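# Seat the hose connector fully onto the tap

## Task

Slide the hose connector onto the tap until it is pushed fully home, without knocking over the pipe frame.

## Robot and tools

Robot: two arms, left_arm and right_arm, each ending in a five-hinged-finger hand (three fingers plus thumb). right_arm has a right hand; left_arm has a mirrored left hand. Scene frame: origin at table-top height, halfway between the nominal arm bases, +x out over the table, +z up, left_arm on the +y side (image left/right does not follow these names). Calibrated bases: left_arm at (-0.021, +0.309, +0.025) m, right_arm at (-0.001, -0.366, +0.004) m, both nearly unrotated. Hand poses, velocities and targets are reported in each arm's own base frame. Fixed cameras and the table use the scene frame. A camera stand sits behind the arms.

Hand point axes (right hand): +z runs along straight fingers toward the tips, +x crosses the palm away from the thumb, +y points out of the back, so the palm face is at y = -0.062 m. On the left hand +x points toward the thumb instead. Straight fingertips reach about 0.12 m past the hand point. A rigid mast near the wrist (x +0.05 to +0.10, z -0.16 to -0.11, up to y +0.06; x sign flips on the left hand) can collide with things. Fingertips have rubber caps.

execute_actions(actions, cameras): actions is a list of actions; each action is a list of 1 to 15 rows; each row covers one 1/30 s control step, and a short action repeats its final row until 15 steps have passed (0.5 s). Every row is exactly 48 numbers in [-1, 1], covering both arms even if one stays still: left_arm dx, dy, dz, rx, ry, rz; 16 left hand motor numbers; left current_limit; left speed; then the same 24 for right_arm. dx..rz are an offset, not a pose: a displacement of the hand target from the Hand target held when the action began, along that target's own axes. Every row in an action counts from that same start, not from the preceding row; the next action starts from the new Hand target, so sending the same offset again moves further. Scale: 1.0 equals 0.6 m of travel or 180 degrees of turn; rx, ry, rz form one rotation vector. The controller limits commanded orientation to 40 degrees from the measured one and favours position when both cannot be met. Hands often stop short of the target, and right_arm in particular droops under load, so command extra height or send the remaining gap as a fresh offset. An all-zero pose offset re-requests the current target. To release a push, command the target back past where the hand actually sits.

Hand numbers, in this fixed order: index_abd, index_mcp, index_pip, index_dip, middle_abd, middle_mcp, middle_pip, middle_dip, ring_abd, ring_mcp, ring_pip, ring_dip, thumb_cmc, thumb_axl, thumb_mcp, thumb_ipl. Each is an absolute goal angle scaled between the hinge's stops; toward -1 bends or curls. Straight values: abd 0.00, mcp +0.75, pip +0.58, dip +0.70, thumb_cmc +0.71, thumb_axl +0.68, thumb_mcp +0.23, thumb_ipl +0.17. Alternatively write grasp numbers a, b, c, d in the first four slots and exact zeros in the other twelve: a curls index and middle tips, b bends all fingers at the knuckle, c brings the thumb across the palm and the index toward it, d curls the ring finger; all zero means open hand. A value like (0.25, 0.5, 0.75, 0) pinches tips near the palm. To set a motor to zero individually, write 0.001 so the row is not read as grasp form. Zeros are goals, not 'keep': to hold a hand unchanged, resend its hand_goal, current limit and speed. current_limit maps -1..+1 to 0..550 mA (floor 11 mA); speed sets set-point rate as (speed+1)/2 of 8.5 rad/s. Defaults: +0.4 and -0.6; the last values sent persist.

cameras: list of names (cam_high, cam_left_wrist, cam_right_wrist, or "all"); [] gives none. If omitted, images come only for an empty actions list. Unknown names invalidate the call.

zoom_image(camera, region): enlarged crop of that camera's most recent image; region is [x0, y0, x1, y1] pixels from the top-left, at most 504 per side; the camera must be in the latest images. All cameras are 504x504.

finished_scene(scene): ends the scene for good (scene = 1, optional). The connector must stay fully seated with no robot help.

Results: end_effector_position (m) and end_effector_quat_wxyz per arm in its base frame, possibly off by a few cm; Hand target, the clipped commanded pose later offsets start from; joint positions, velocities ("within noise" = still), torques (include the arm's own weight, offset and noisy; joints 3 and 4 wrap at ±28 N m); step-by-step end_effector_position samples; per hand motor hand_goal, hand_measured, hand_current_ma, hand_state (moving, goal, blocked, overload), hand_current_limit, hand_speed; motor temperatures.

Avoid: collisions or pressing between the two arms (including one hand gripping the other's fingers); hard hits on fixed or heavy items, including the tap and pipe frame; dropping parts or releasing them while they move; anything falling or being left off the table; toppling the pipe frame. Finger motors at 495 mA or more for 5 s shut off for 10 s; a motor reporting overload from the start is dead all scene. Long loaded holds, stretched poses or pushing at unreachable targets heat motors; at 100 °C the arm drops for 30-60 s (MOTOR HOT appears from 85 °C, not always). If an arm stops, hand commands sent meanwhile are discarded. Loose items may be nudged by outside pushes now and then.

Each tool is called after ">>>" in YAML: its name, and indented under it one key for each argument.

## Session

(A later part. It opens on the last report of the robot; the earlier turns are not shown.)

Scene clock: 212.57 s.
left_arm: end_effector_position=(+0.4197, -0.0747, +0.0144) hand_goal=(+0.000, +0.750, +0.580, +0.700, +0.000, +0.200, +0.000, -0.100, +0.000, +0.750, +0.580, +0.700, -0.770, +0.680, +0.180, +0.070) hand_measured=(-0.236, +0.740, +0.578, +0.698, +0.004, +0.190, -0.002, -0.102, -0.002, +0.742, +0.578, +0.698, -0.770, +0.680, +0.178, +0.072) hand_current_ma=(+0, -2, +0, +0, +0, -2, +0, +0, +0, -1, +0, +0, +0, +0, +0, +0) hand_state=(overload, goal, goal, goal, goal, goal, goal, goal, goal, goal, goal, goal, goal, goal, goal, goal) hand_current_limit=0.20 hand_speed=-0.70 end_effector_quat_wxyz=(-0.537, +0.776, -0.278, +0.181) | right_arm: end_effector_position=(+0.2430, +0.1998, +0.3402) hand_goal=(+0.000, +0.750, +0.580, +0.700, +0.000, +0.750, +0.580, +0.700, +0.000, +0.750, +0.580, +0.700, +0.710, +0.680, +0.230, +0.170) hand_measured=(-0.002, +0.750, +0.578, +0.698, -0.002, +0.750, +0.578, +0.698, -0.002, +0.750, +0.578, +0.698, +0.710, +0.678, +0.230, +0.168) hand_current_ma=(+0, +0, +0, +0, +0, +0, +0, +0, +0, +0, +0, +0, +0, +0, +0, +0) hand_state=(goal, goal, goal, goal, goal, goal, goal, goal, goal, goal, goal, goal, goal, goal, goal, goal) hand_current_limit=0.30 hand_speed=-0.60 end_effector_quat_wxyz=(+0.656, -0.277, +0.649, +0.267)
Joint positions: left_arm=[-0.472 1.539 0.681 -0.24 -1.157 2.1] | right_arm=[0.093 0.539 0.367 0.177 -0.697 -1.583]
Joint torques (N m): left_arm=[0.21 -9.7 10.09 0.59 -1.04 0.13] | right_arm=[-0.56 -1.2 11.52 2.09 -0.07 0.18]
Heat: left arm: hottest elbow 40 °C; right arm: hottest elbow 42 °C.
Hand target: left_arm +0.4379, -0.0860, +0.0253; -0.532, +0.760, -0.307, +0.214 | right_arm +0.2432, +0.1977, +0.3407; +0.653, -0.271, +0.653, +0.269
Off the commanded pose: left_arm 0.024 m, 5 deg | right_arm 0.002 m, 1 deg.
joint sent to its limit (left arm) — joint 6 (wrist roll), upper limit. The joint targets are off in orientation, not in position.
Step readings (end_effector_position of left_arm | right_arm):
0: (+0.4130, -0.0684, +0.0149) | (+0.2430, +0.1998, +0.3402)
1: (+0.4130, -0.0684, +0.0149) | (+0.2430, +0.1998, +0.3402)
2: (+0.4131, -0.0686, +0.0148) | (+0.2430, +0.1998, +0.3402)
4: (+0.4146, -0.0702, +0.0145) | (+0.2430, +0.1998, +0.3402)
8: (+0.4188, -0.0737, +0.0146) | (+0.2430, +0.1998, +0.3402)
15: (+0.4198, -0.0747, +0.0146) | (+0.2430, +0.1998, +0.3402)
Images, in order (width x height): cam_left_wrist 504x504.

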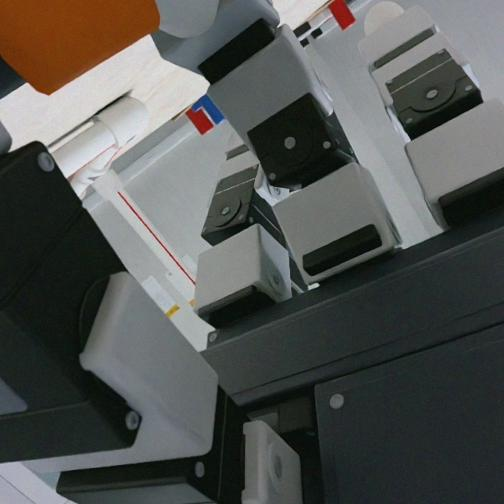

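>>> execute_actions:
  actions:
    - [[0,0,0,0,0,0,0,0.75,0.58,0.7,0,0.08,0.0,-0.08,0,0.75,0.58,0.7,-0.771,0.68,0.13,0.07,0.2,-0.7,0,0,0,0,0,0,0,0,0,0,0,0,0,0,0,0,0,0,0,0,0,0,0.3,-0.6]]
    - [[0,0,0,0,0,0,0,0.75,0.58,0.7,0,-0.02,0.0,-0.04,0,0.75,0.58,0.7,-0.771,0.68,0.06,0.03,0.2,-0.7,0,0,0,0,0,0,0,0,0,0,0,0,0,0,0,0,0,0,0,0,0,0,0.3,-0.6]]
  cameras: ["cam_left_wrist"]

>>> zoom_image:
  camera: "cam_left_wrist"
  region: [0, 0, 252, 252]

Scene clock: 214.67 s.
left_arm: end_effector_position=(+0.4196, -0.0746, +0.0144) hand_goal=(+0.000, +0.750, +0.580, +0.700, +0.000, -0.020, +0.000, -0.040, +0.000, +0.750, +0.580, +0.700, -0.770, +0.680, +0.060, +0.030) hand_measured=(-0.236, +0.740, +0.578, +0.698, +0.002, +0.064, +0.018, -0.040, -0.002, +0.742, +0.578, +0.698, -0.770, +0.680, +0.122, +0.056) hand_current_ma=(+0, -2, +0, +0, +0, +113, +4, +0, +0, -1, +0, +0, +0, +0, +91, +17) hand_state=(overload, goal, goal, goal, goal, blocked, goal, goal, goal, goal, goal, goal, goal, goal, blocked, blocked) hand_current_limit=0.20 hand_speed=-0.70 end_effector_quat_wxyz=(-0.537, +0.775, -0.278, +0.181) | right_arm: end_effector_position=(+0.2430, +0.1998, +0.3402) hand_goal=(+0.000, +0.750, +0.580, +0.700, +0.000, +0.750, +0.580, +0.700, +0.000, +0.750, +0.580, +0.700, +0.710, +0.680, +0.230, +0.170) hand_measured=(-0.002, +0.750, +0.578, +0.698, -0.002, +0.750, +0.578, +0.698, -0.002, +0.750, +0.578, +0.698, +0.710, +0.678, +0.230, +0.168) hand_current_ma=(+0, +0, +0, +0, +0, +0, +0, +0, +0, +0, +0, +0, +0, +0, +0, +0) hand_state=(goal, goal, goal, goal, goal, goal, goal, goal, goal, goal, goal, goal, goal, goal, goal, goal) hand_current_limit=0.30 hand_speed=-0.60 end_effector_quat_wxyz=(+0.656, -0.277, +0.649, +0.267)
Joint positions: left_arm=[-0.472 1.539 0.681 -0.24 -1.158 2.1] | right_arm=[0.093 0.539 0.367 0.177 -0.697 -1.583]
Joint torques (N m): left_arm=[0.21 -9.7 10.09 0.64 -1.02 0.13] | right_arm=[-0.62 -1.03 11.51 2.1 -0.08 0.19]
Heat: left arm: hottest elbow 40 °C; right arm: hottest elbow 42 °C.
Hand target: left_arm +0.4379, -0.0860, +0.0254; -0.532, +0.760, -0.307, +0.215 | right_arm +0.2432, +0.1977, +0.3407; +0.653, -0.271, +0.653, +0.269
Off the commanded pose: left_arm 0.024 m, 5 deg | right_arm 0.002 m, 1 deg.
joint sent to its limit (left arm) — joint 6 (wrist roll), upper limit. The joint targets are off in orientation, not in position.
Step readings (end_effector_position of left_arm | right_arm):
0: (+0.4197, -0.0747, +0.0144) | (+0.2430, +0.1998, +0.3402)
1: (+0.4197, -0.0747, +0.0144) | (+0.2430, +0.1998, +0.3402)
2: (+0.4197, -0.0747, +0.0144) | (+0.2430, +0.1998, +0.3402)
4: (+0.4197, -0.0747, +0.0144) | (+0.2430, +0.1998, +0.3402)
8: (+0.4197, -0.0746, +0.0144) | (+0.2430, +0.1998, +0.3402)
15: (+0.4197, -0.0746, +0.0144) | (+0.2430, +0.1998, +0.3402)
16: (+0.4197, -0.0746, +0.0144) | (+0.2430, +0.1998, +0.3402)
17: (+0.4197, -0.0746, +0.0144) | (+0.2430, +0.1998, +0.3402)
19: (+0.4196, -0.0746, +0.0144) | (+0.2430, +0.1998, +0.3402)
23: (+0.4196, -0.0746, +0.0144) | (+0.2430, +0.1998, +0.3402)
30: (+0.4196, -0.0746, +0.0144) | (+0.2430, +0.1998, +0.3402)
Images, in order (width x height): cam_left_wrist 504x504.

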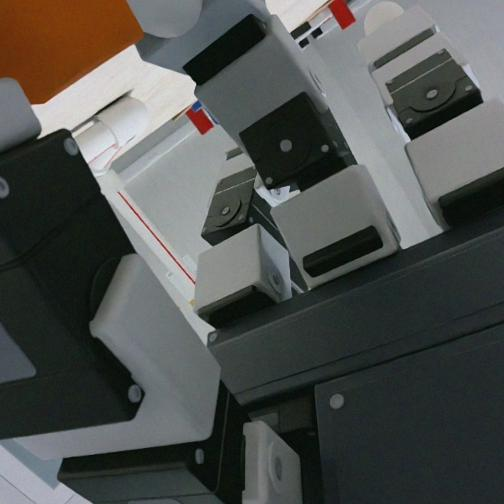

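Scaled by 2.000 from the camera's 504x504 image, which has a finer 720x720 frame.

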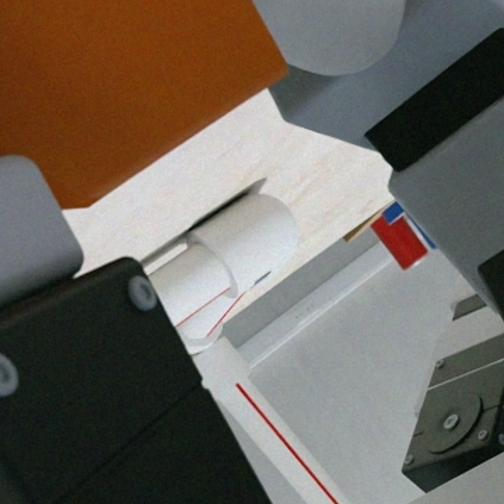

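>>> execute_actions:
  actions:
    - [[0,0,0,0,0,0,0,0.75,0.58,0.7,0,-0.15,-0.03,-0.06,0,0.75,0.58,0.7,-0.771,0.68,0.0,0.0,0.4,-0.7,0,0,0,0,0,0,0,0,0,0,0,0,0,0,0,0,0,0,0,0,0,0,0.3,-0.6]]
    - [[0,0,0,0,0,0,0,0.75,0.58,0.7,0,-0.3,-0.05,-0.06,0,0.75,0.58,0.7,-0.771,0.68,-0.1,-0.02,0.65,-0.7,0,0,0,0,0,0,0,0,0,0,0,0,0,0,0,0,0,0,0,0,0,0,0.3,-0.6]]
  cameras: ["cam_left_wrist"]

>>> zoom_image:
  camera: "cam_left_wrist"
  region: [0, 0, 252, 252]

Scene clock: 217.17 s.
left_arm: end_effector_position=(+0.4196, -0.0746, +0.0144) hand_goal=(+0.000, +0.750, +0.580, +0.700, +0.000, -0.300, -0.050, -0.060, +0.000, +0.750, +0.580, +0.700, -0.770, +0.680, -0.100, -0.020) hand_measured=(-0.236, +0.740, +0.578, +0.698, +0.002, +0.058, +0.018, -0.046, -0.002, +0.742, +0.578, +0.698, -0.768, +0.680, +0.118, +0.050) hand_current_ma=(+0, -2, +0, +0, +0, +454, +64, +3, +0, -1, +0, +0, +0, +0, +454, +129) hand_state=(overload, goal, goal, goal, goal, blocked, blocked, goal, goal, goal, goal, goal, goal, goal, blocked, blocked) hand_current_limit=0.65 hand_speed=-0.70 end_effector_quat_wxyz=(-0.537, +0.775, -0.278, +0.181) | right_arm: end_effector_position=(+0.2430, +0.1998, +0.3402) hand_goal=(+0.000, +0.750, +0.580, +0.700, +0.000, +0.750, +0.580, +0.700, +0.000, +0.750, +0.580, +0.700, +0.710, +0.680, +0.230, +0.170) hand_measured=(-0.002, +0.750, +0.578, +0.698, -0.002, +0.750, +0.578, +0.698, -0.002, +0.750, +0.578, +0.698, +0.710, +0.678, +0.230, +0.168) hand_current_ma=(+0, +0, +0, +0, +0, +0, +0, +0, +0, +0, +0, +0, +0, +0, +0, +0) hand_state=(goal, goal, goal, goal, goal, goal, goal, goal, goal, goal, goal, goal, goal, goal, goal, goal) hand_current_limit=0.30 hand_speed=-0.60 end_effector_quat_wxyz=(+0.656, -0.277, +0.649, +0.267)
Joint positions: left_arm=[-0.472 1.539 0.681 -0.24 -1.158 2.1] | right_arm=[0.093 0.539 0.367 0.177 -0.697 -1.583]
Joint torques (N m): left_arm=[0.21 -9.7 10.09 0.65 -1.02 0.13] | right_arm=[-0.67 -1.26 11.52 2.09 -0.08 0.2]
Heat: left arm: hottest elbow 40 °C; right arm: hottest elbow 42 °C.
Hand target: left_arm +0.4379, -0.0860, +0.0254; -0.532, +0.760, -0.307, +0.215 | right_arm +0.2432, +0.1977, +0.3407; +0.653, -0.271, +0.653, +0.269
Off the commanded pose: left_arm 0.024 m, 5 deg | right_arm 0.002 m, 1 deg.
joint sent to its limit (left arm) — joint 6 (wrist roll), upper limit. The joint targets are off in orientation, not in position.
Step readings (end_effector_position of left_arm | right_arm):
0: (+0.4196, -0.0746, +0.0144) | (+0.2430, +0.1998, +0.3402)
1: (+0.4196, -0.0746, +0.0144) | (+0.2430, +0.1998, +0.3402)
2: (+0.4196, -0.0746, +0.0144) | (+0.2430, +0.1998, +0.3402)
4: (+0.4196, -0.0746, +0.0144) | (+0.2430, +0.1998, +0.3402)
8: (+0.4196, -0.0746, +0.0144) | (+0.2430, +0.1998, +0.3402)
15: (+0.4196, -0.0746, +0.0144) | (+0.2430, +0.1998, +0.3402)
16: (+0.4196, -0.0746, +0.0144) | (+0.2430, +0.1998, +0.3402)
17: (+0.4196, -0.0746, +0.0144) | (+0.2430, +0.1998, +0.3402)
19: (+0.4196, -0.0746, +0.0144) | (+0.2430, +0.1998, +0.3402)
23: (+0.4196, -0.0746, +0.0144) | (+0.2430, +0.1998, +0.3402)
30: (+0.4196, -0.0746, +0.0144) | (+0.2430, +0.1998, +0.3402)
Images, in order (width x height): cam_left_wrist 504x504.

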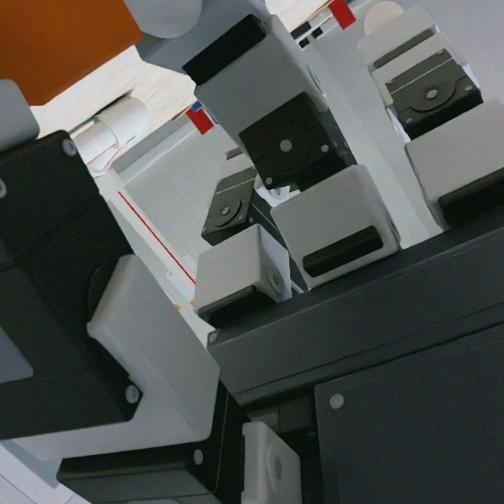

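Scaled by 2.000 from the camera's 504x504 image, which has a finer 720x720 frame.

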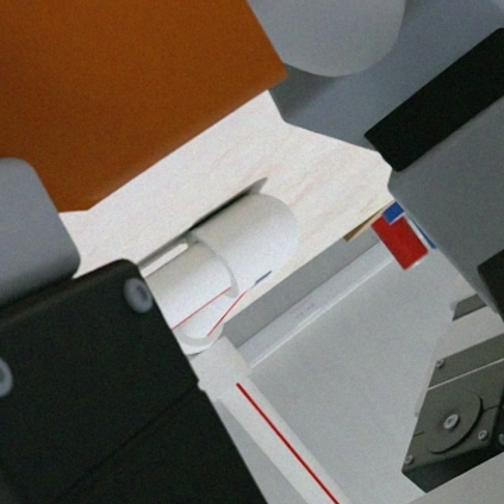

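>>> execute_actions:
  actions:
    - [[0,-0.035,-0.0132,0,0,0,0,0.75,0.58,0.7,0,-0.3,-0.05,-0.06,0,0.75,0.58,0.7,-0.771,0.68,-0.1,-0.02,0.65,-0.7,0,0,0,0,0,0,0,0,0,0,0,0,0,0,0,0,0,0,0,0,0,0,0.3,-0.6]]
    - [[0,-0.035,-0.0132,0,0,0,0,0.75,0.58,0.7,0,-0.3,-0.05,-0.06,0,0.75,0.58,0.7,-0.771,0.68,-0.1,-0.02,0.65,-0.7,0,0,0,0,0,0,0,0,0,0,0,0,0,0,0,0,0,0,0,0,0,0,0.3,-0.6]]
  cameras: ["cam_high", "cam_left_wrist"]

>>> zoom_image:
  camera: "cam_left_wrist"
  region: [0, 0, 252, 252]

Scene clock: 219.57 s.
left_arm: end_effector_position=(+0.4177, -0.0742, +0.0479) hand_goal=(+0.000, +0.750, +0.580, +0.700, +0.000, -0.300, -0.050, -0.060, +0.000, +0.750, +0.580, +0.700, -0.770, +0.680, -0.100, -0.020) hand_measured=(-0.236, +0.740, +0.578, +0.698, +0.000, +0.058, +0.018, -0.046, -0.002, +0.742, +0.578, +0.698, -0.756, +0.680, +0.114, +0.050) hand_current_ma=(+0, -2, +0, +0, +0, +454, +64, +3, +0, -1, +0, +0, +3, +0, +454, +129) hand_state=(overload, goal, goal, goal, goal, blocked, blocked, goal, goal, goal, goal, goal, goal, goal, blocked, blocked) hand_current_limit=0.65 hand_speed=-0.70 end_effector_quat_wxyz=(-0.539, +0.774, -0.286, +0.171) | right_arm: end_effector_position=(+0.2430, +0.1998, +0.3402) hand_goal=(+0.000, +0.750, +0.580, +0.700, +0.000, +0.750, +0.580, +0.700, +0.000, +0.750, +0.580, +0.700, +0.710, +0.680, +0.230, +0.170) hand_measured=(-0.002, +0.750, +0.578, +0.698, -0.002, +0.750, +0.578, +0.698, -0.002, +0.750, +0.578, +0.698, +0.710, +0.678, +0.230, +0.168) hand_current_ma=(+0, +0, +0, +0, +0, +0, +0, +0, +0, +0, +0, +0, +0, +0, +0, +0) hand_state=(goal, goal, goal, goal, goal, goal, goal, goal, goal, goal, goal, goal, goal, goal, goal, goal) hand_current_limit=0.30 hand_speed=-0.60 end_effector_quat_wxyz=(+0.656, -0.277, +0.649, +0.267)
Joint positions: left_arm=[-0.474 1.461 0.724 -0.385 -1.159 2.1] | right_arm=[0.093 0.539 0.367 0.177 -0.697 -1.583]
Joint torques (N m): left_arm=[0.26 -11.28 11.06 0.61 -1.05 0.11] | right_arm=[-0.62 -1.08 11.49 2.09 -0.08 0.19]
Heat: left arm: hottest elbow 40 °C; right arm: hottest elbow 42 °C.
Hand target: left_arm +0.4377, -0.0865, +0.0704; -0.532, +0.760, -0.307, +0.215 | right_arm +0.2432, +0.1977, +0.3407; +0.653, -0.271, +0.653, +0.269
Off the commanded pose: left_arm 0.032 m, 6 deg | right_arm 0.002 m, 1 deg.
joint sent to its limit (left arm) — joint 6 (wrist roll), upper limit. The joint targets are off in orientation, not in position.
Step readings (end_effector_position of left_arm | right_arm):
0: (+0.4196, -0.0746, +0.0144) | (+0.2430, +0.1998, +0.3402)
1: (+0.4198, -0.0746, +0.0146) | (+0.2430, +0.1998, +0.3402)
2: (+0.4191, -0.0743, +0.0146) | (+0.2430, +0.1998, +0.3402)
4: (+0.4182, -0.0742, +0.0156) | (+0.2430, +0.1998, +0.3402)
8: (+0.4170, -0.0739, +0.0207) | (+0.2430, +0.1998, +0.3402)
15: (+0.4174, -0.0743, +0.0254) | (+0.2430, +0.1998, +0.3402)
16: (+0.4173, -0.0742, +0.0255) | (+0.2430, +0.1998, +0.3402)
17: (+0.4163, -0.0737, +0.0257) | (+0.2430, +0.1998, +0.3402)
19: (+0.4146, -0.0728, +0.0286) | (+0.2430, +0.1998, +0.3402)
23: (+0.4157, -0.0734, +0.0407) | (+0.2430, +0.1998, +0.3402)
30: (+0.4181, -0.0744, +0.0480) | (+0.2430, +0.1998, +0.3402)
Images, in order (width x height): cam_high 504x504, cam_left_wrist 504x504.

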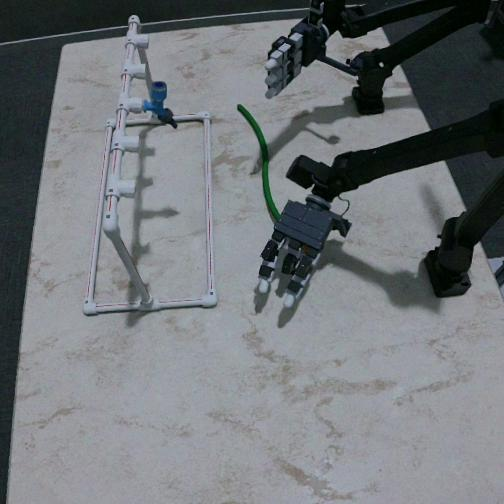

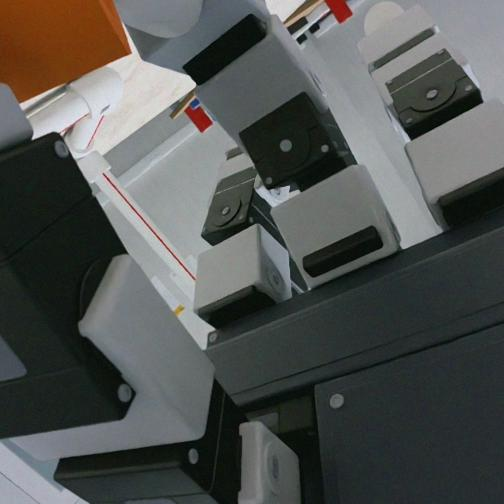

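Scaled by 2.000 from the camera's 504x504 image, which has a finer 720x720 frame.

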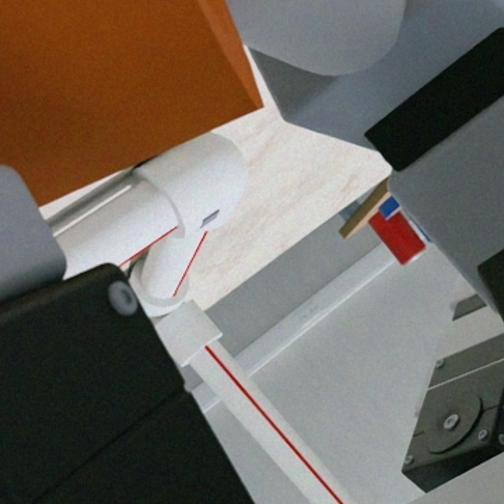

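>>> execute_actions:
  actions:
    - [[0.0303,-0.037,-0.0337,0,0,0,0,0.75,0.58,0.7,0,-0.3,-0.05,-0.06,0,0.75,0.58,0.7,-0.771,0.68,-0.1,-0.02,0.65,-0.7,0,0,0,0,0,0,0,0,0,0,0,0,0,0,0,0,0,0,0,0,0,0,0.3,-0.6]]
    - [[0.0303,-0.037,-0.0337,0,0,0,0,0.75,0.58,0.7,0,-0.3,-0.05,-0.06,0,0.75,0.58,0.7,-0.771,0.68,-0.1,-0.02,0.65,-0.7,0,0,0,0,0,0,0,0,0,0,0,0,0,0,0,0,0,0,0,0,0,0,0.3,-0.6]]
    - [[0.0303,-0.037,-0.0337,0,0,0,0,0.75,0.58,0.7,0,-0.3,-0.05,-0.06,0,0.75,0.58,0.7,-0.771,0.68,-0.1,-0.02,0.65,-0.7,0,0,0,0,0,0,0,0,0,0,0,0,0,0,0,0,0,0,0,0,0,0,0.3,-0.6]]
    - [[0.0303,-0.037,-0.0337,0,0,0,0,0.75,0.58,0.7,0,-0.3,-0.05,-0.06,0,0.75,0.58,0.7,-0.771,0.68,-0.1,-0.02,0.65,-0.7,0,0,0,0,0,0,0,0,0,0,0,0,0,0,0,0,0,0,0,0,0,0,0.3,-0.6]]
  cameras: ["cam_high", "cam_left_wrist"]

>>> zoom_image:
  camera: "cam_high"
  region: [220, 80, 380, 240]

Scene clock: 223.03 s.
left_arm: end_effector_position=(+0.4401, -0.1546, +0.1570) hand_goal=(+0.000, +0.750, +0.580, +0.700, +0.000, -0.300, -0.050, -0.060, +0.000, +0.750, +0.580, +0.700, -0.770, +0.680, -0.100, -0.020) hand_measured=(-0.236, +0.740, +0.578, +0.698, -0.008, +0.058, +0.018, -0.046, -0.002, +0.742, +0.578, +0.698, -0.732, +0.684, +0.102, +0.050) hand_current_ma=(+0, -2, +0, +0, -1, +454, +64, +3, +0, -1, +0, +0, +22, +1, +454, +129) hand_state=(overload, goal, goal, goal, goal, blocked, blocked, goal, goal, goal, goal, goal, blocked, goal, blocked, blocked) hand_current_limit=0.65 hand_speed=-0.70 end_effector_quat_wxyz=(-0.537, +0.755, -0.326, +0.190) | right_arm: end_effector_position=(+0.2430, +0.1998, +0.3402) hand_goal=(+0.000, +0.750, +0.580, +0.700, +0.000, +0.750, +0.580, +0.700, +0.000, +0.750, +0.580, +0.700, +0.710, +0.680, +0.230, +0.170) hand_measured=(-0.002, +0.750, +0.578, +0.698, -0.002, +0.750, +0.578, +0.698, -0.002, +0.750, +0.578, +0.698, +0.710, +0.678, +0.230, +0.168) hand_current_ma=(+0, +0, +0, +0, +0, +0, +0, +0, +0, +0, +0, +0, +0, +0, +0, +0) hand_state=(goal, goal, goal, goal, goal, goal, goal, goal, goal, goal, goal, goal, goal, goal, goal, goal) hand_current_limit=0.30 hand_speed=-0.60 end_effector_quat_wxyz=(+0.656, -0.277, +0.649, +0.267)
Joint positions: left_arm=[-0.616 1.433 1.041 -0.843 -1.189 1.998] | right_arm=[0.093 0.539 0.367 0.177 -0.697 -1.583]
Joint torques (N m): left_arm=[0.32 -11.16 13.56 0.47 -1.19 -0.06] | right_arm=[-0.5 -1.2 11.52 2.06 -0.08 0.19]
Heat: left arm: hottest elbow 40 °C; right arm: hottest elbow 42 °C.
Hand target: left_arm +0.4583, -0.1699, +0.1814; -0.532, +0.760, -0.307, +0.215 | right_arm +0.2432, +0.1977, +0.3407; +0.653, -0.271, +0.653, +0.269
Off the commanded pose: left_arm 0.034 m, 4 deg | right_arm 0.002 m, 1 deg.
Step readings (end_effector_position of left_arm | right_arm):
0: (+0.4177, -0.0742, +0.0479) | (+0.2430, +0.1998, +0.3402)
1: (+0.4175, -0.0743, +0.0479) | (+0.2430, +0.1998, +0.3402)
2: (+0.4166, -0.0754, +0.0482) | (+0.2430, +0.1998, +0.3402)
4: (+0.4158, -0.0779, +0.0510) | (+0.2430, +0.1998, +0.3402)
8: (+0.4194, -0.0894, +0.0639) | (+0.2430, +0.1998, +0.3402)
15: (+0.4240, -0.0953, +0.0738) | (+0.2430, +0.1998, +0.3402)
16: (+0.4236, -0.0952, +0.0737) | (+0.2430, +0.1998, +0.3402)
17: (+0.4225, -0.0959, +0.0741) | (+0.2430, +0.1998, +0.3402)
19: (+0.4218, -0.0980, +0.0769) | (+0.2430, +0.1998, +0.3402)
23: (+0.4260, -0.1093, +0.0891) | (+0.2430, +0.1998, +0.3402)
30: (+0.4300, -0.1154, +0.0990) | (+0.2430, +0.1998, +0.3402)
31: (+0.4296, -0.1151, +0.0989) | (+0.2430, +0.1998, +0.3402)
32: (+0.4286, -0.1159, +0.0996) | (+0.2430, +0.1998, +0.3402)
34: (+0.4278, -0.1178, +0.1033) | (+0.2430, +0.1998, +0.3402)
38: (+0.4318, -0.1289, +0.1171) | (+0.2430, +0.1998, +0.3402)
45: (+0.4346, -0.1344, +0.1260) | (+0.2430, +0.1998, +0.3402)
46: (+0.4343, -0.1342, +0.1260) | (+0.2430, +0.1998, +0.3402)
47: (+0.4330, -0.1347, +0.1268) | (+0.2430, +0.1998, +0.3402)
49: (+0.4322, -0.1367, +0.1320) | (+0.2430, +0.1998, +0.3402)
53: (+0.4374, -0.1486, +0.1505) | (+0.2430, +0.1998, +0.3402)
60: (+0.4408, -0.1550, +0.1620) | (+0.2430, +0.1998, +0.3402)
Images, in order (width x height): cam_high 504x504, cam_left_wrist 504x504.

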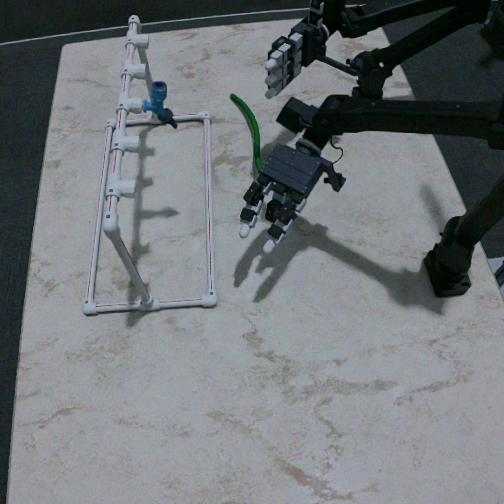

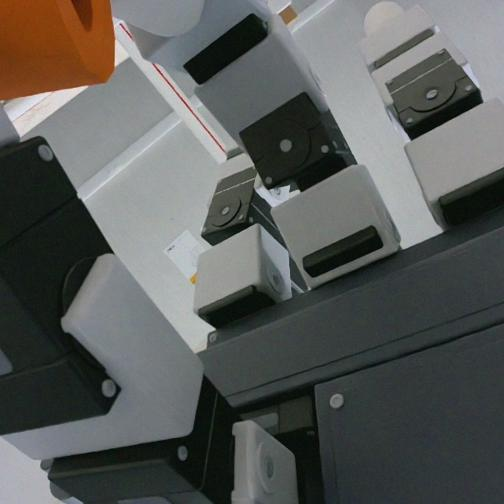

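Scaled by 3.150 from the camera's 504x504 image, which has a finer 720x720 frame.

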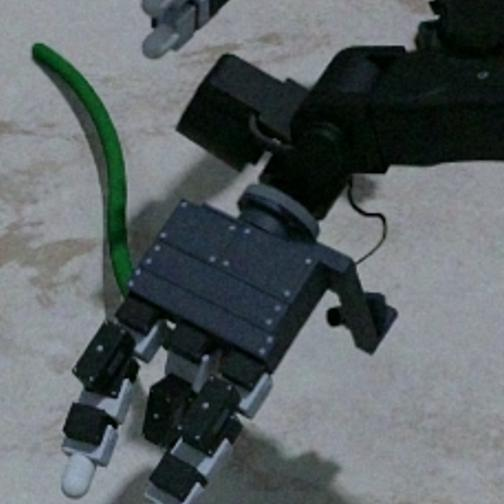

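>>> execute_actions:
  actions: []
  cameras: ["all"]

Scene clock: 225.50 s.
left_arm: end_effector_position=(+0.4401, -0.1546, +0.1570) hand_goal=(+0.000, +0.750, +0.580, +0.700, +0.000, -0.300, -0.050, -0.060, +0.000, +0.750, +0.580, +0.700, -0.770, +0.680, -0.100, -0.020) hand_measured=(-0.236, +0.740, +0.578, +0.698, -0.008, +0.058, +0.018, -0.046, -0.002, +0.742, +0.578, +0.698, -0.732, +0.684, +0.102, +0.050) hand_current_ma=(+0, -2, +0, +0, -1, +454, +64, +3, +0, -1, +0, +0, +22, +1, +454, +129) hand_state=(overload, goal, goal, goal, goal, blocked, blocked, goal, goal, goal, goal, goal, blocked, goal, blocked, blocked) hand_current_limit=0.65 hand_speed=-0.70 end_effector_quat_wxyz=(-0.537, +0.755, -0.326, +0.190) | right_arm: end_effector_position=(+0.2430, +0.1998, +0.3402) hand_goal=(+0.000, +0.750, +0.580, +0.700, +0.000, +0.750, +0.580, +0.700, +0.000, +0.750, +0.580, +0.700, +0.710, +0.680, +0.230, +0.170) hand_measured=(-0.002, +0.750, +0.578, +0.698, -0.002, +0.750, +0.578, +0.698, -0.002, +0.750, +0.578, +0.698, +0.710, +0.678, +0.230, +0.168) hand_current_ma=(+0, +0, +0, +0, +0, +0, +0, +0, +0, +0, +0, +0, +0, +0, +0, +0) hand_state=(goal, goal, goal, goal, goal, goal, goal, goal, goal, goal, goal, goal, goal, goal, goal, goal) hand_current_limit=0.30 hand_speed=-0.60 end_effector_quat_wxyz=(+0.656, -0.277, +0.649, +0.267)
Joint positions: left_arm=[-0.616 1.433 1.041 -0.843 -1.189 1.997] | right_arm=[0.093 0.539 0.367 0.177 -0.697 -1.583]
Joint velocities: within noise
Joint torques (N m): left_arm=[0.38 -11.11 13.55 0.47 -1.19 -0.1] | right_arm=[-0.67 -1.08 11.54 2.11 -0.08 0.19]
Motor temperatures (°C): left_arm=[38 35 40 37 30 32] | right_arm=[36 37 42 33 34 30]
Heat: left arm: hottest elbow 40 °C; right arm: hottest elbow 42 °C.
Hand target: left_arm +0.4583, -0.1699, +0.1814; -0.532, +0.760, -0.307, +0.215 | right_arm +0.2432, +0.1977, +0.3407; +0.653, -0.271, +0.653, +0.269
Off the commanded pose: left_arm 0.034 m, 4 deg | right_arm 0.002 m, 1 deg.

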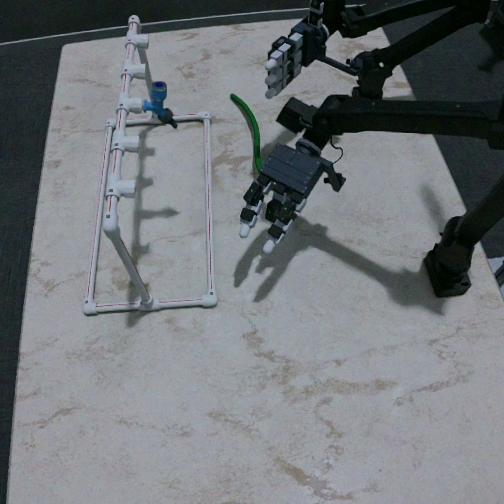

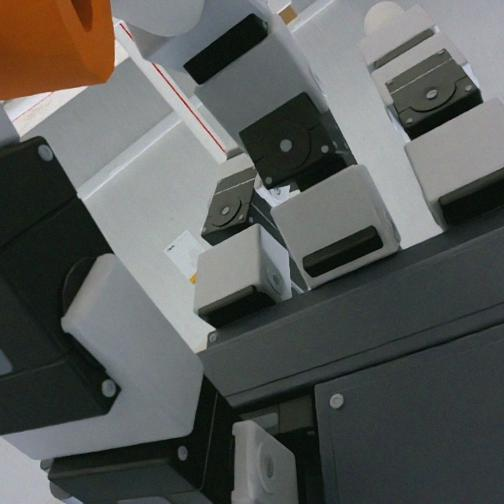

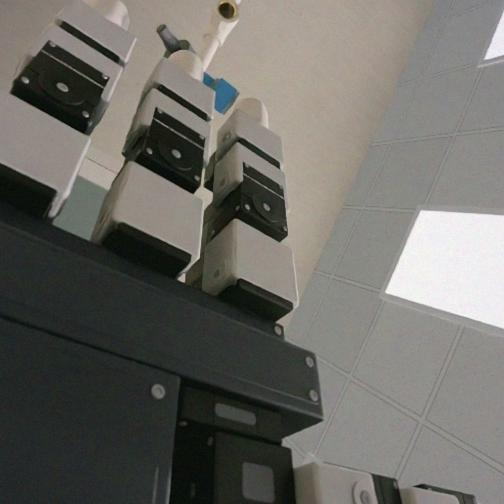

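>>> execute_actions:
  actions:
    - [[0.0492,-0.0395,-0.038,0,0,0,0,0.75,0.58,0.7,0,-0.3,-0.05,-0.06,0,0.75,0.58,0.7,-0.771,0.68,-0.1,-0.02,0.65,-0.7,0,0,0,0,0,0,0,0,0,0,0,0,0,0,0,0,0,0,0,0,0,0,0.3,-0.6]]
    - [[0.0492,-0.0395,-0.038,0,0,0,0,0.75,0.58,0.7,0,-0.3,-0.05,-0.06,0,0.75,0.58,0.7,-0.771,0.68,-0.1,-0.02,0.65,-0.7,0,0,0,0,0,0,0,0,0,0,0,0,0,0,0,0,0,0,0,0,0,0,0.3,-0.6]]
  cameras: ["cam_high","cam_left_wrist"]

Scene clock: 234.13 s.
left_arm: end_effector_position=(+0.4673, -0.2158, +0.2159) hand_goal=(+0.000, +0.750, +0.580, +0.700, +0.000, -0.300, -0.050, -0.060, +0.000, +0.750, +0.580, +0.700, -0.770, +0.680, -0.100, -0.020) hand_measured=(-0.236, +0.740, +0.578, +0.698, -0.010, +0.058, +0.018, -0.046, -0.002, +0.742, +0.578, +0.698, -0.728, +0.686, +0.100, +0.050) hand_current_ma=(+0, -2, +0, +0, -1, +454, +64, +3, +0, -1, +0, +0, +25, +1, +454, +129) hand_state=(overload, goal, goal, goal, goal, blocked, blocked, goal, goal, goal, goal, goal, blocked, goal, blocked, blocked) hand_current_limit=0.65 hand_speed=-0.70 end_effector_quat_wxyz=(-0.538, +0.753, -0.328, +0.189) | right_arm: end_effector_position=(+0.2430, +0.1998, +0.3402) hand_goal=(+0.000, +0.750, +0.580, +0.700, +0.000, +0.750, +0.580, +0.700, +0.000, +0.750, +0.580, +0.700, +0.710, +0.680, +0.230, +0.170) hand_measured=(-0.002, +0.750, +0.578, +0.698, -0.002, +0.750, +0.578, +0.698, -0.002, +0.750, +0.578, +0.698, +0.710, +0.678, +0.230, +0.168) hand_current_ma=(+0, +0, +0, +0, +0, +0, +0, +0, +0, +0, +0, +0, +0, +0, +0, +0) hand_state=(goal, goal, goal, goal, goal, goal, goal, goal, goal, goal, goal, goal, goal, goal, goal, goal) hand_current_limit=0.30 hand_speed=-0.60 end_effector_quat_wxyz=(+0.656, -0.277, +0.649, +0.267)
Joint positions: left_arm=[-0.69 1.566 1.358 -1.203 -1.21 1.814] | right_arm=[0.093 0.539 0.367 0.177 -0.697 -1.583]
Joint torques (N m): left_arm=[0.5 -13.8 14 0.27 -1.2 -0.11] | right_arm=[-0.56 -1.08 11.52 2.09 -0.07 0.19]
Heat: left arm: hottest elbow 41 °C; right arm: hottest elbow 42 °C.
Hand target: left_arm +0.4823, -0.2300, +0.2416; -0.532, +0.760, -0.307, +0.215 | right_arm +0.2432, +0.1977, +0.3407; +0.653, -0.271, +0.653, +0.269
Off the commanded pose: left_arm 0.033 m, 4 deg | right_arm 0.002 m, 1 deg.
Step readings (end_effector_position of left_arm | right_arm):
0: (+0.4401, -0.1546, +0.1570) | (+0.2430, +0.1998, +0.3402)
1: (+0.4401, -0.1547, +0.1575) | (+0.2430, +0.1998, +0.3402)
2: (+0.4395, -0.1557, +0.1583) | (+0.2430, +0.1998, +0.3402)
4: (+0.4413, -0.1597, +0.1644) | (+0.2430, +0.1998, +0.3402)
8: (+0.4496, -0.1772, +0.1829) | (+0.2430, +0.1998, +0.3402)
15: (+0.4541, -0.1860, +0.1933) | (+0.2430, +0.1998, +0.3402)
16: (+0.4539, -0.1859, +0.1923) | (+0.2430, +0.1998, +0.3402)
17: (+0.4535, -0.1867, +0.1920) | (+0.2430, +0.1998, +0.3402)
19: (+0.4556, -0.1910, +0.1948) | (+0.2430, +0.1998, +0.3402)
23: (+0.4634, -0.2068, +0.2092) | (+0.2430, +0.1998, +0.3402)
30: (+0.4671, -0.2157, +0.2229) | (+0.2430, +0.1998, +0.3402)
Images, in order (width x height): cam_high 504x504, cam_left_wrist 504x504.

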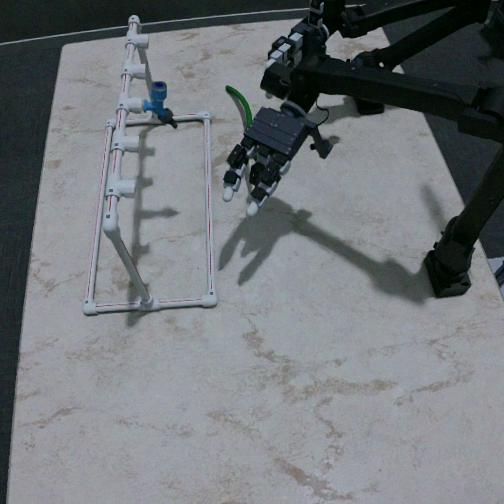

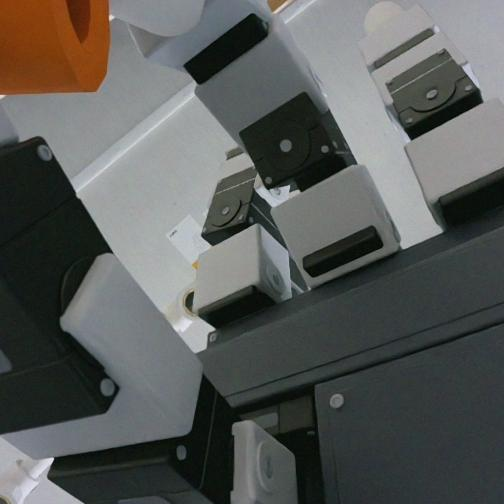

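>>> zoom_image:
  camera: "cam_left_wrist"
  region: [0, 0, 200, 200]

>>> zoom_image:
  camera: "cam_high"
  region: [200, 60, 360, 220]

Scaled by 2.520 from the camera's 504x504 image, which has a finer 720x720 frame.

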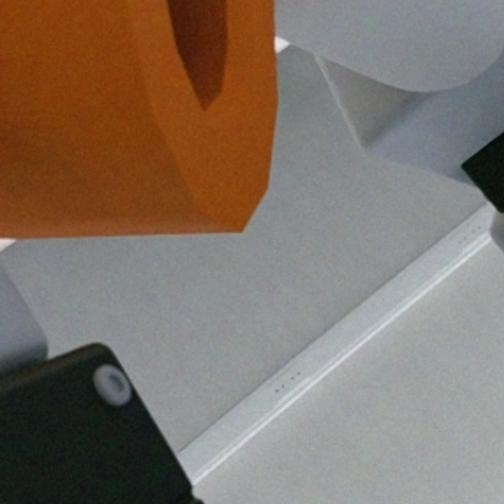

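Scaled by 3.150 from the camera's 504x504 image, which has a finer 720x720 frame.

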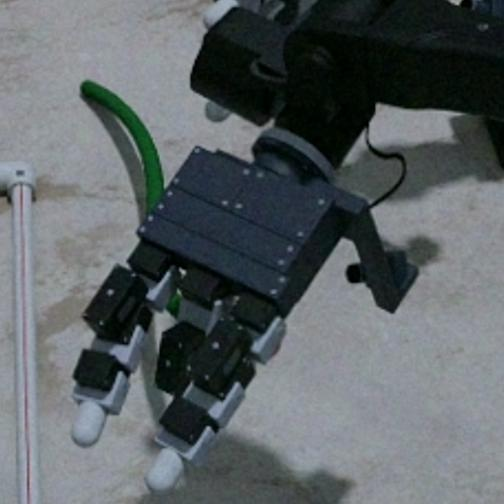

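>>> execute_actions:
  actions:
    - [[0,-0.055,-0.02,0,0,0,0,0.75,0.58,0.7,0,-0.3,-0.05,-0.06,0,0.75,0.58,0.7,-0.771,0.68,-0.1,-0.02,0.65,-0.7,0,0,0,0,0,0,0,0,0,0,0,0,0,0,0,0,0,0,0,0,0,0,0.3,-0.6]]
    - [[0,-0.055,-0.02,0,0,0,0,0.75,0.58,0.7,0,-0.3,-0.05,-0.06,0,0.75,0.58,0.7,-0.771,0.68,-0.1,-0.02,0.65,-0.7,0,0,0,0,0,0,0,0,0,0,0,0,0,0,0,0,0,0,0,0,0,0,0.3,-0.6]]
  cameras: ["cam_high","cam_left_wrist"]

Scene clock: 237.30 s.
left_arm: end_effector_position=(+0.4716, -0.2197, +0.2806) hand_goal=(+0.000, +0.750, +0.580, +0.700, +0.000, -0.300, -0.050, -0.060, +0.000, +0.750, +0.580, +0.700, -0.770, +0.680, -0.100, -0.020) hand_measured=(-0.236, +0.740, +0.578, +0.698, -0.010, +0.058, +0.018, -0.046, -0.002, +0.742, +0.578, +0.698, -0.728, +0.686, +0.100, +0.050) hand_current_ma=(+0, -2, +0, +0, -1, +454, +64, +3, +0, -1, +0, +0, +26, +1, +454, +129) hand_state=(overload, goal, goal, goal, goal, blocked, blocked, goal, goal, goal, goal, goal, blocked, goal, blocked, blocked) hand_current_limit=0.65 hand_speed=-0.70 end_effector_quat_wxyz=(-0.539, +0.753, -0.328, +0.187) | right_arm: end_effector_position=(+0.2430, +0.1998, +0.3402) hand_goal=(+0.000, +0.750, +0.580, +0.700, +0.000, +0.750, +0.580, +0.700, +0.000, +0.750, +0.580, +0.700, +0.710, +0.680, +0.230, +0.170) hand_measured=(-0.002, +0.750, +0.578, +0.698, -0.002, +0.750, +0.578, +0.698, -0.002, +0.750, +0.578, +0.698, +0.710, +0.678, +0.230, +0.168) hand_current_ma=(+0, +0, +0, +0, +0, +0, +0, +0, +0, +0, +0, +0, +0, +0, +0, +0) hand_state=(goal, goal, goal, goal, goal, goal, goal, goal, goal, goal, goal, goal, goal, goal, goal, goal) hand_current_limit=0.30 hand_speed=-0.60 end_effector_quat_wxyz=(+0.656, -0.277, +0.649, +0.267)
Joint positions: left_arm=[-0.69 1.566 1.53 -1.391 -1.209 1.801] | right_arm=[0.093 0.539 0.367 0.177 -0.697 -1.583]
Joint torques (N m): left_arm=[0.5 -14.86 14.34 0.14 -1.25 -0.06] | right_arm=[-0.56 -1.2 11.55 2.07 -0.07 0.19]
Heat: left arm: hottest elbow 42 °C; right arm: hottest elbow 42 °C.
Hand target: left_arm +0.4823, -0.2300, +0.3118; -0.532, +0.760, -0.307, +0.215 | right_arm +0.2432, +0.1977, +0.3407; +0.653, -0.271, +0.653, +0.269
Off the commanded pose: left_arm 0.035 m, 4 deg | right_arm 0.002 m, 1 deg.
Step readings (end_effector_position of left_arm | right_arm):
0: (+0.4673, -0.2158, +0.2159) | (+0.2430, +0.1998, +0.3402)
1: (+0.4672, -0.2157, +0.2162) | (+0.2430, +0.1998, +0.3402)
2: (+0.4668, -0.2154, +0.2172) | (+0.2430, +0.1998, +0.3402)
4: (+0.4665, -0.2151, +0.2223) | (+0.2430, +0.1998, +0.3402)
8: (+0.4702, -0.2182, +0.2381) | (+0.2430, +0.1998, +0.3402)
15: (+0.4707, -0.2189, +0.2469) | (+0.2430, +0.1998, +0.3402)
16: (+0.4704, -0.2186, +0.2472) | (+0.2430, +0.1998, +0.3402)
17: (+0.4697, -0.2180, +0.2481) | (+0.2430, +0.1998, +0.3402)
19: (+0.4691, -0.2176, +0.2535) | (+0.2430, +0.1998, +0.3402)
23: (+0.4724, -0.2203, +0.2705) | (+0.2430, +0.1998, +0.3402)
30: (+0.4727, -0.2206, +0.2809) | (+0.2430, +0.1998, +0.3402)
Images, in order (width x height): cam_high 504x504, cam_left_wrist 504x504.

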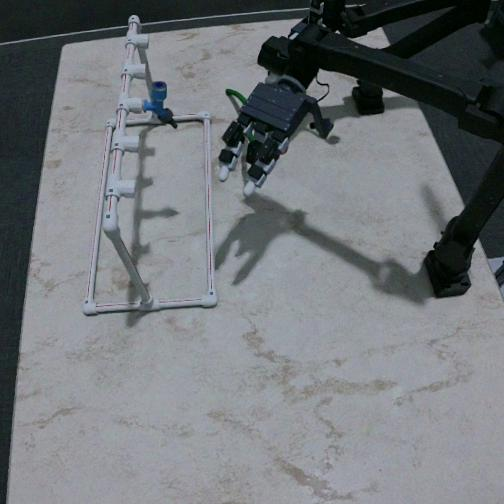

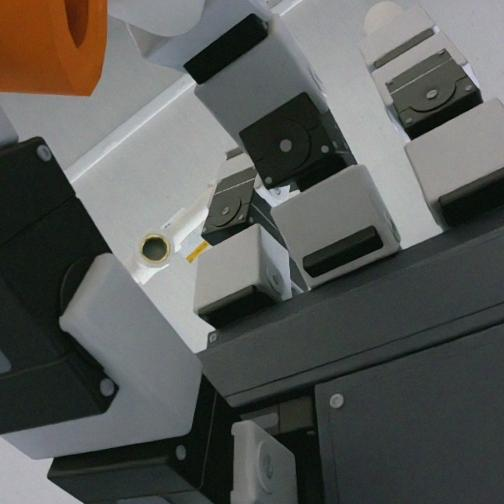

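>>> zoom_image:
  camera: "cam_left_wrist"
  region: [0, 0, 200, 200]

>>> zoom_image:
  camera: "cam_high"
  region: [200, 60, 360, 220]

Scaled by 2.520 from the camera's 504x504 image, which has a finer 720x720 frame.

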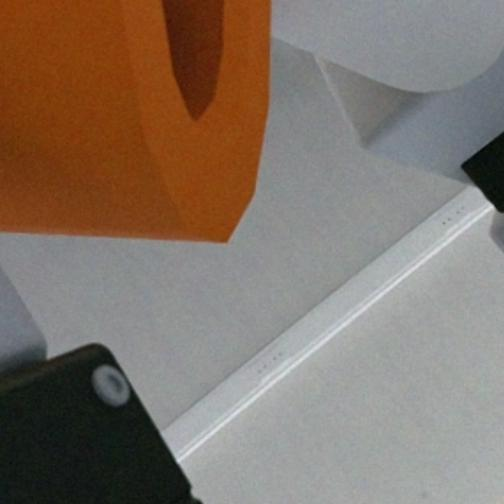

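Scaled by 3.150 from the camera's 504x504 image, which has a finer 720x720 frame.

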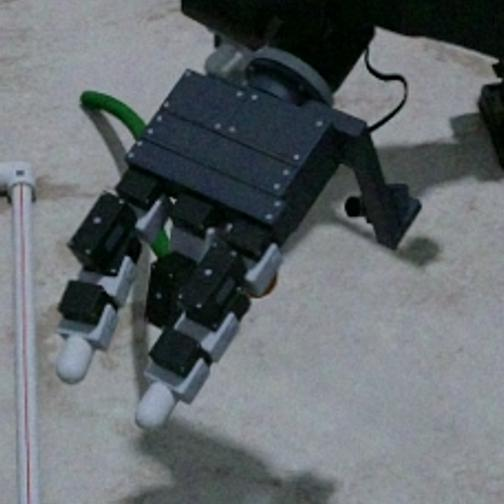

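>>> execute_actions:
  actions:
    - [[0,-0.055,-0.02,0,0,0,0,0.75,0.58,0.7,0,-0.3,-0.05,-0.06,0,0.75,0.58,0.7,-0.771,0.68,-0.1,-0.02,0.65,-0.7,0,0,0,0,0,0,0,0,0,0,0,0,0,0,0,0,0,0,0,0,0,0,0.3,-0.6]]
  cameras: ["cam_left_wrist"]

Scene clock: 248.70 s.
left_arm: end_effector_position=(+0.4730, -0.2208, +0.3198) hand_goal=(+0.000, +0.750, +0.580, +0.700, +0.000, -0.300, -0.050, -0.060, +0.000, +0.750, +0.580, +0.700, -0.770, +0.680, -0.100, -0.020) hand_measured=(-0.236, +0.740, +0.578, +0.698, -0.010, +0.058, +0.018, -0.046, -0.002, +0.742, +0.578, +0.698, -0.724, +0.686, +0.098, +0.050) hand_current_ma=(+0, -2, +0, +0, -1, +454, +64, +3, +0, -1, +0, +0, +31, +1, +454, +129) hand_state=(overload, goal, goal, goal, goal, blocked, blocked, goal, goal, goal, goal, goal, blocked, goal, blocked, blocked) hand_current_limit=0.65 hand_speed=-0.70 end_effector_quat_wxyz=(-0.538, +0.754, -0.325, +0.191) | right_arm: end_effector_position=(+0.2430, +0.1998, +0.3402) hand_goal=(+0.000, +0.750, +0.580, +0.700, +0.000, +0.750, +0.580, +0.700, +0.000, +0.750, +0.580, +0.700, +0.710, +0.680, +0.230, +0.170) hand_measured=(-0.002, +0.750, +0.578, +0.698, -0.002, +0.750, +0.578, +0.698, -0.002, +0.750, +0.578, +0.698, +0.710, +0.678, +0.230, +0.168) hand_current_ma=(+0, +0, +0, +0, +0, +0, +0, +0, +0, +0, +0, +0, +0, +0, +0, +0) hand_state=(goal, goal, goal, goal, goal, goal, goal, goal, goal, goal, goal, goal, goal, goal, goal, goal) hand_current_limit=0.30 hand_speed=-0.60 end_effector_quat_wxyz=(+0.656, -0.277, +0.649, +0.267)
Joint positions: left_arm=[-0.69 1.567 1.632 -1.482 -1.21 1.801] | right_arm=[0.093 0.539 0.367 0.177 -0.697 -1.583]
Joint torques (N m): left_arm=[0.56 -14.27 14.06 0.31 -1.23 -0.05] | right_arm=[-0.62 -1.08 11.55 2.06 -0.08 0.2]
Heat: left arm: hottest elbow 44 °C; right arm: hottest elbow 42 °C.
Hand target: left_arm +0.4824, -0.2300, +0.3468; -0.532, +0.760, -0.307, +0.215 | right_arm +0.2432, +0.1977, +0.3407; +0.653, -0.271, +0.653, +0.269
Off the commanded pose: left_arm 0.030 m, 4 deg | right_arm 0.002 m, 1 deg.
Step readings (end_effector_position of left_arm | right_arm):
0: (+0.4717, -0.2197, +0.2806) | (+0.2430, +0.1998, +0.3402)
1: (+0.4716, -0.2197, +0.2811) | (+0.2430, +0.1998, +0.3402)
2: (+0.4712, -0.2193, +0.2824) | (+0.2430, +0.1998, +0.3402)
4: (+0.4711, -0.2193, +0.2889) | (+0.2430, +0.1998, +0.3402)
8: (+0.4743, -0.2219, +0.3081) | (+0.2430, +0.1998, +0.3402)
15: (+0.4741, -0.2217, +0.3193) | (+0.2430, +0.1998, +0.3402)
Images, in order (width x height): cam_left_wrist 504x504.

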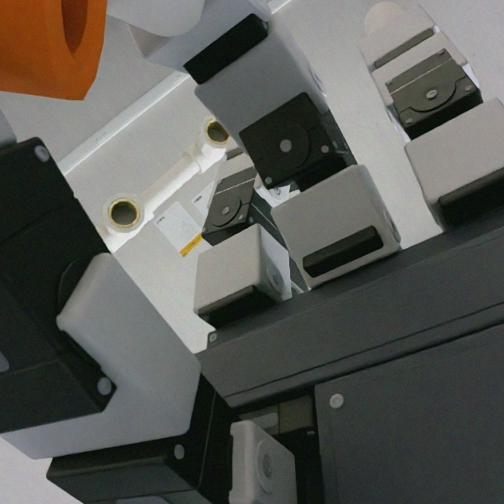

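>>> execute_actions:
  actions:
    - [[0.0292,-0.0485,-0.037,0,0,0,0,0.75,0.58,0.7,0,-0.3,-0.05,-0.06,0,0.75,0.58,0.7,-0.771,0.68,-0.1,-0.02,0.65,-0.7,0,0,0,0,0,0,0,0,0,0,0,0,0,0,0,0,0,0,0,0,0,0,0.3,-0.6]]
  cameras: ["cam_high","cam_left_wrist"]

>>> zoom_image:
  camera: "cam_left_wrist"
  region: [0, 0, 200, 200]

>>> zoom_image:
  camera: "cam_high"
  region: [200, 60, 360, 220]

Scene clock: 250.40 s.
left_arm: end_effector_position=(+0.4796, -0.2417, +0.3560) hand_goal=(+0.000, +0.750, +0.580, +0.700, +0.000, -0.300, -0.050, -0.060, +0.000, +0.750, +0.580, +0.700, -0.770, +0.680, -0.100, -0.020) hand_measured=(-0.236, +0.740, +0.578, +0.698, -0.012, +0.056, +0.018, -0.046, -0.002, +0.742, +0.578, +0.698, -0.720, +0.688, +0.088, +0.050) hand_current_ma=(+0, -2, +0, +0, -1, +454, +64, +3, +0, -1, +0, +0, +38, +1, +454, +129) hand_state=(overload, goal, goal, goal, goal, blocked, blocked, goal, goal, goal, goal, goal, blocked, goal, blocked, blocked) hand_current_limit=0.65 hand_speed=-0.70 end_effector_quat_wxyz=(-0.539, +0.752, -0.328, +0.190) | right_arm: end_effector_position=(+0.2430, +0.1998, +0.3402) hand_goal=(+0.000, +0.750, +0.580, +0.700, +0.000, +0.750, +0.580, +0.700, +0.000, +0.750, +0.580, +0.700, +0.710, +0.680, +0.230, +0.170) hand_measured=(-0.002, +0.750, +0.578, +0.698, -0.002, +0.750, +0.578, +0.698, -0.002, +0.750, +0.578, +0.698, +0.710, +0.678, +0.230, +0.168) hand_current_ma=(+0, +0, +0, +0, +0, +0, +0, +0, +0, +0, +0, +0, +0, +0, +0, +0) hand_state=(goal, goal, goal, goal, goal, goal, goal, goal, goal, goal, goal, goal, goal, goal, goal, goal) hand_current_limit=0.30 hand_speed=-0.60 end_effector_quat_wxyz=(+0.656, -0.277, +0.649, +0.267)
Joint positions: left_arm=[-0.714 1.641 1.818 -1.65 -1.214 1.748] | right_arm=[0.093 0.539 0.367 0.177 -0.697 -1.583]
Joint torques (N m): left_arm=[0.56 -15.09 14.09 0.18 -1.2 -0.09] | right_arm=[-0.62 -1.08 11.52 2.07 -0.09 0.19]
Heat: left arm: hottest elbow 44 °C; right arm: hottest elbow 42 °C.
Hand target: left_arm +0.4874, -0.2500, +0.3819; -0.532, +0.760, -0.307, +0.215 | right_arm +0.2432, +0.1977, +0.3407; +0.653, -0.271, +0.653, +0.269
Off the commanded pose: left_arm 0.028 m, 4 deg | right_arm 0.002 m, 1 deg.
Step readings (end_effector_position of left_arm | right_arm):
0: (+0.4730, -0.2207, +0.3197) | (+0.2430, +0.1998, +0.3402)
1: (+0.4730, -0.2207, +0.3203) | (+0.2430, +0.1998, +0.3402)
2: (+0.4727, -0.2212, +0.3218) | (+0.2430, +0.1998, +0.3402)
4: (+0.4745, -0.2248, +0.3295) | (+0.2430, +0.1998, +0.3402)
8: (+0.4782, -0.2353, +0.3500) | (+0.2430, +0.1998, +0.3402)
15: (+0.4779, -0.2406, +0.3639) | (+0.2430, +0.1998, +0.3402)
Images, in order (width x height): cam_high 504x504, cam_left_wrist 504x504.

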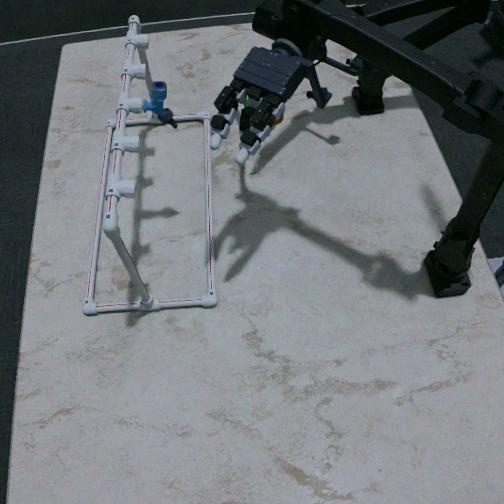

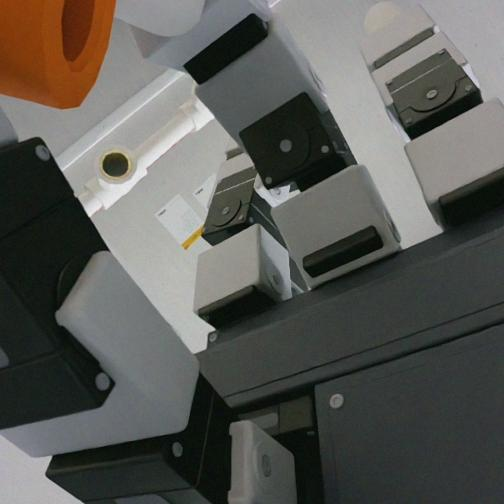

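Scaled by 2.520 from the camera's 504x504 image, which has a finer 720x720 frame.

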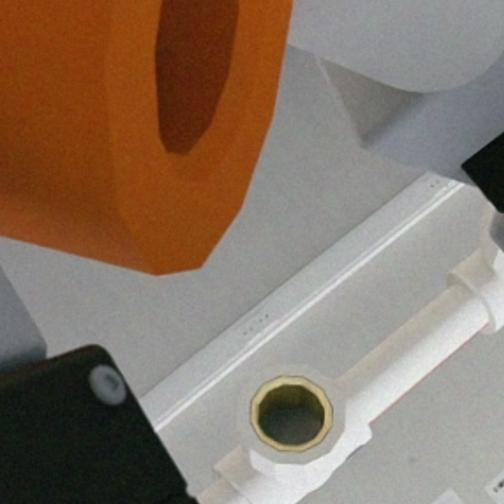

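Scaled by 3.150 from the camera's 504x504 image, which has a finer 720x720 frame.

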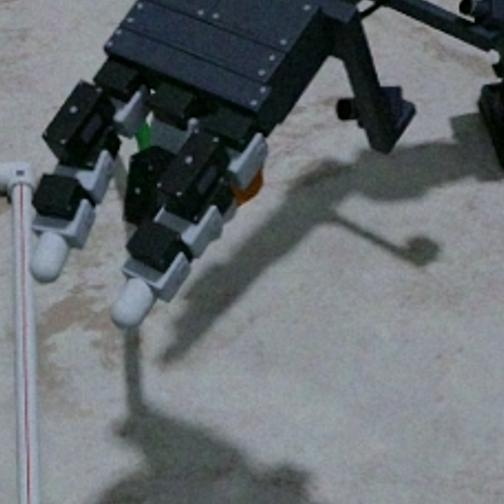

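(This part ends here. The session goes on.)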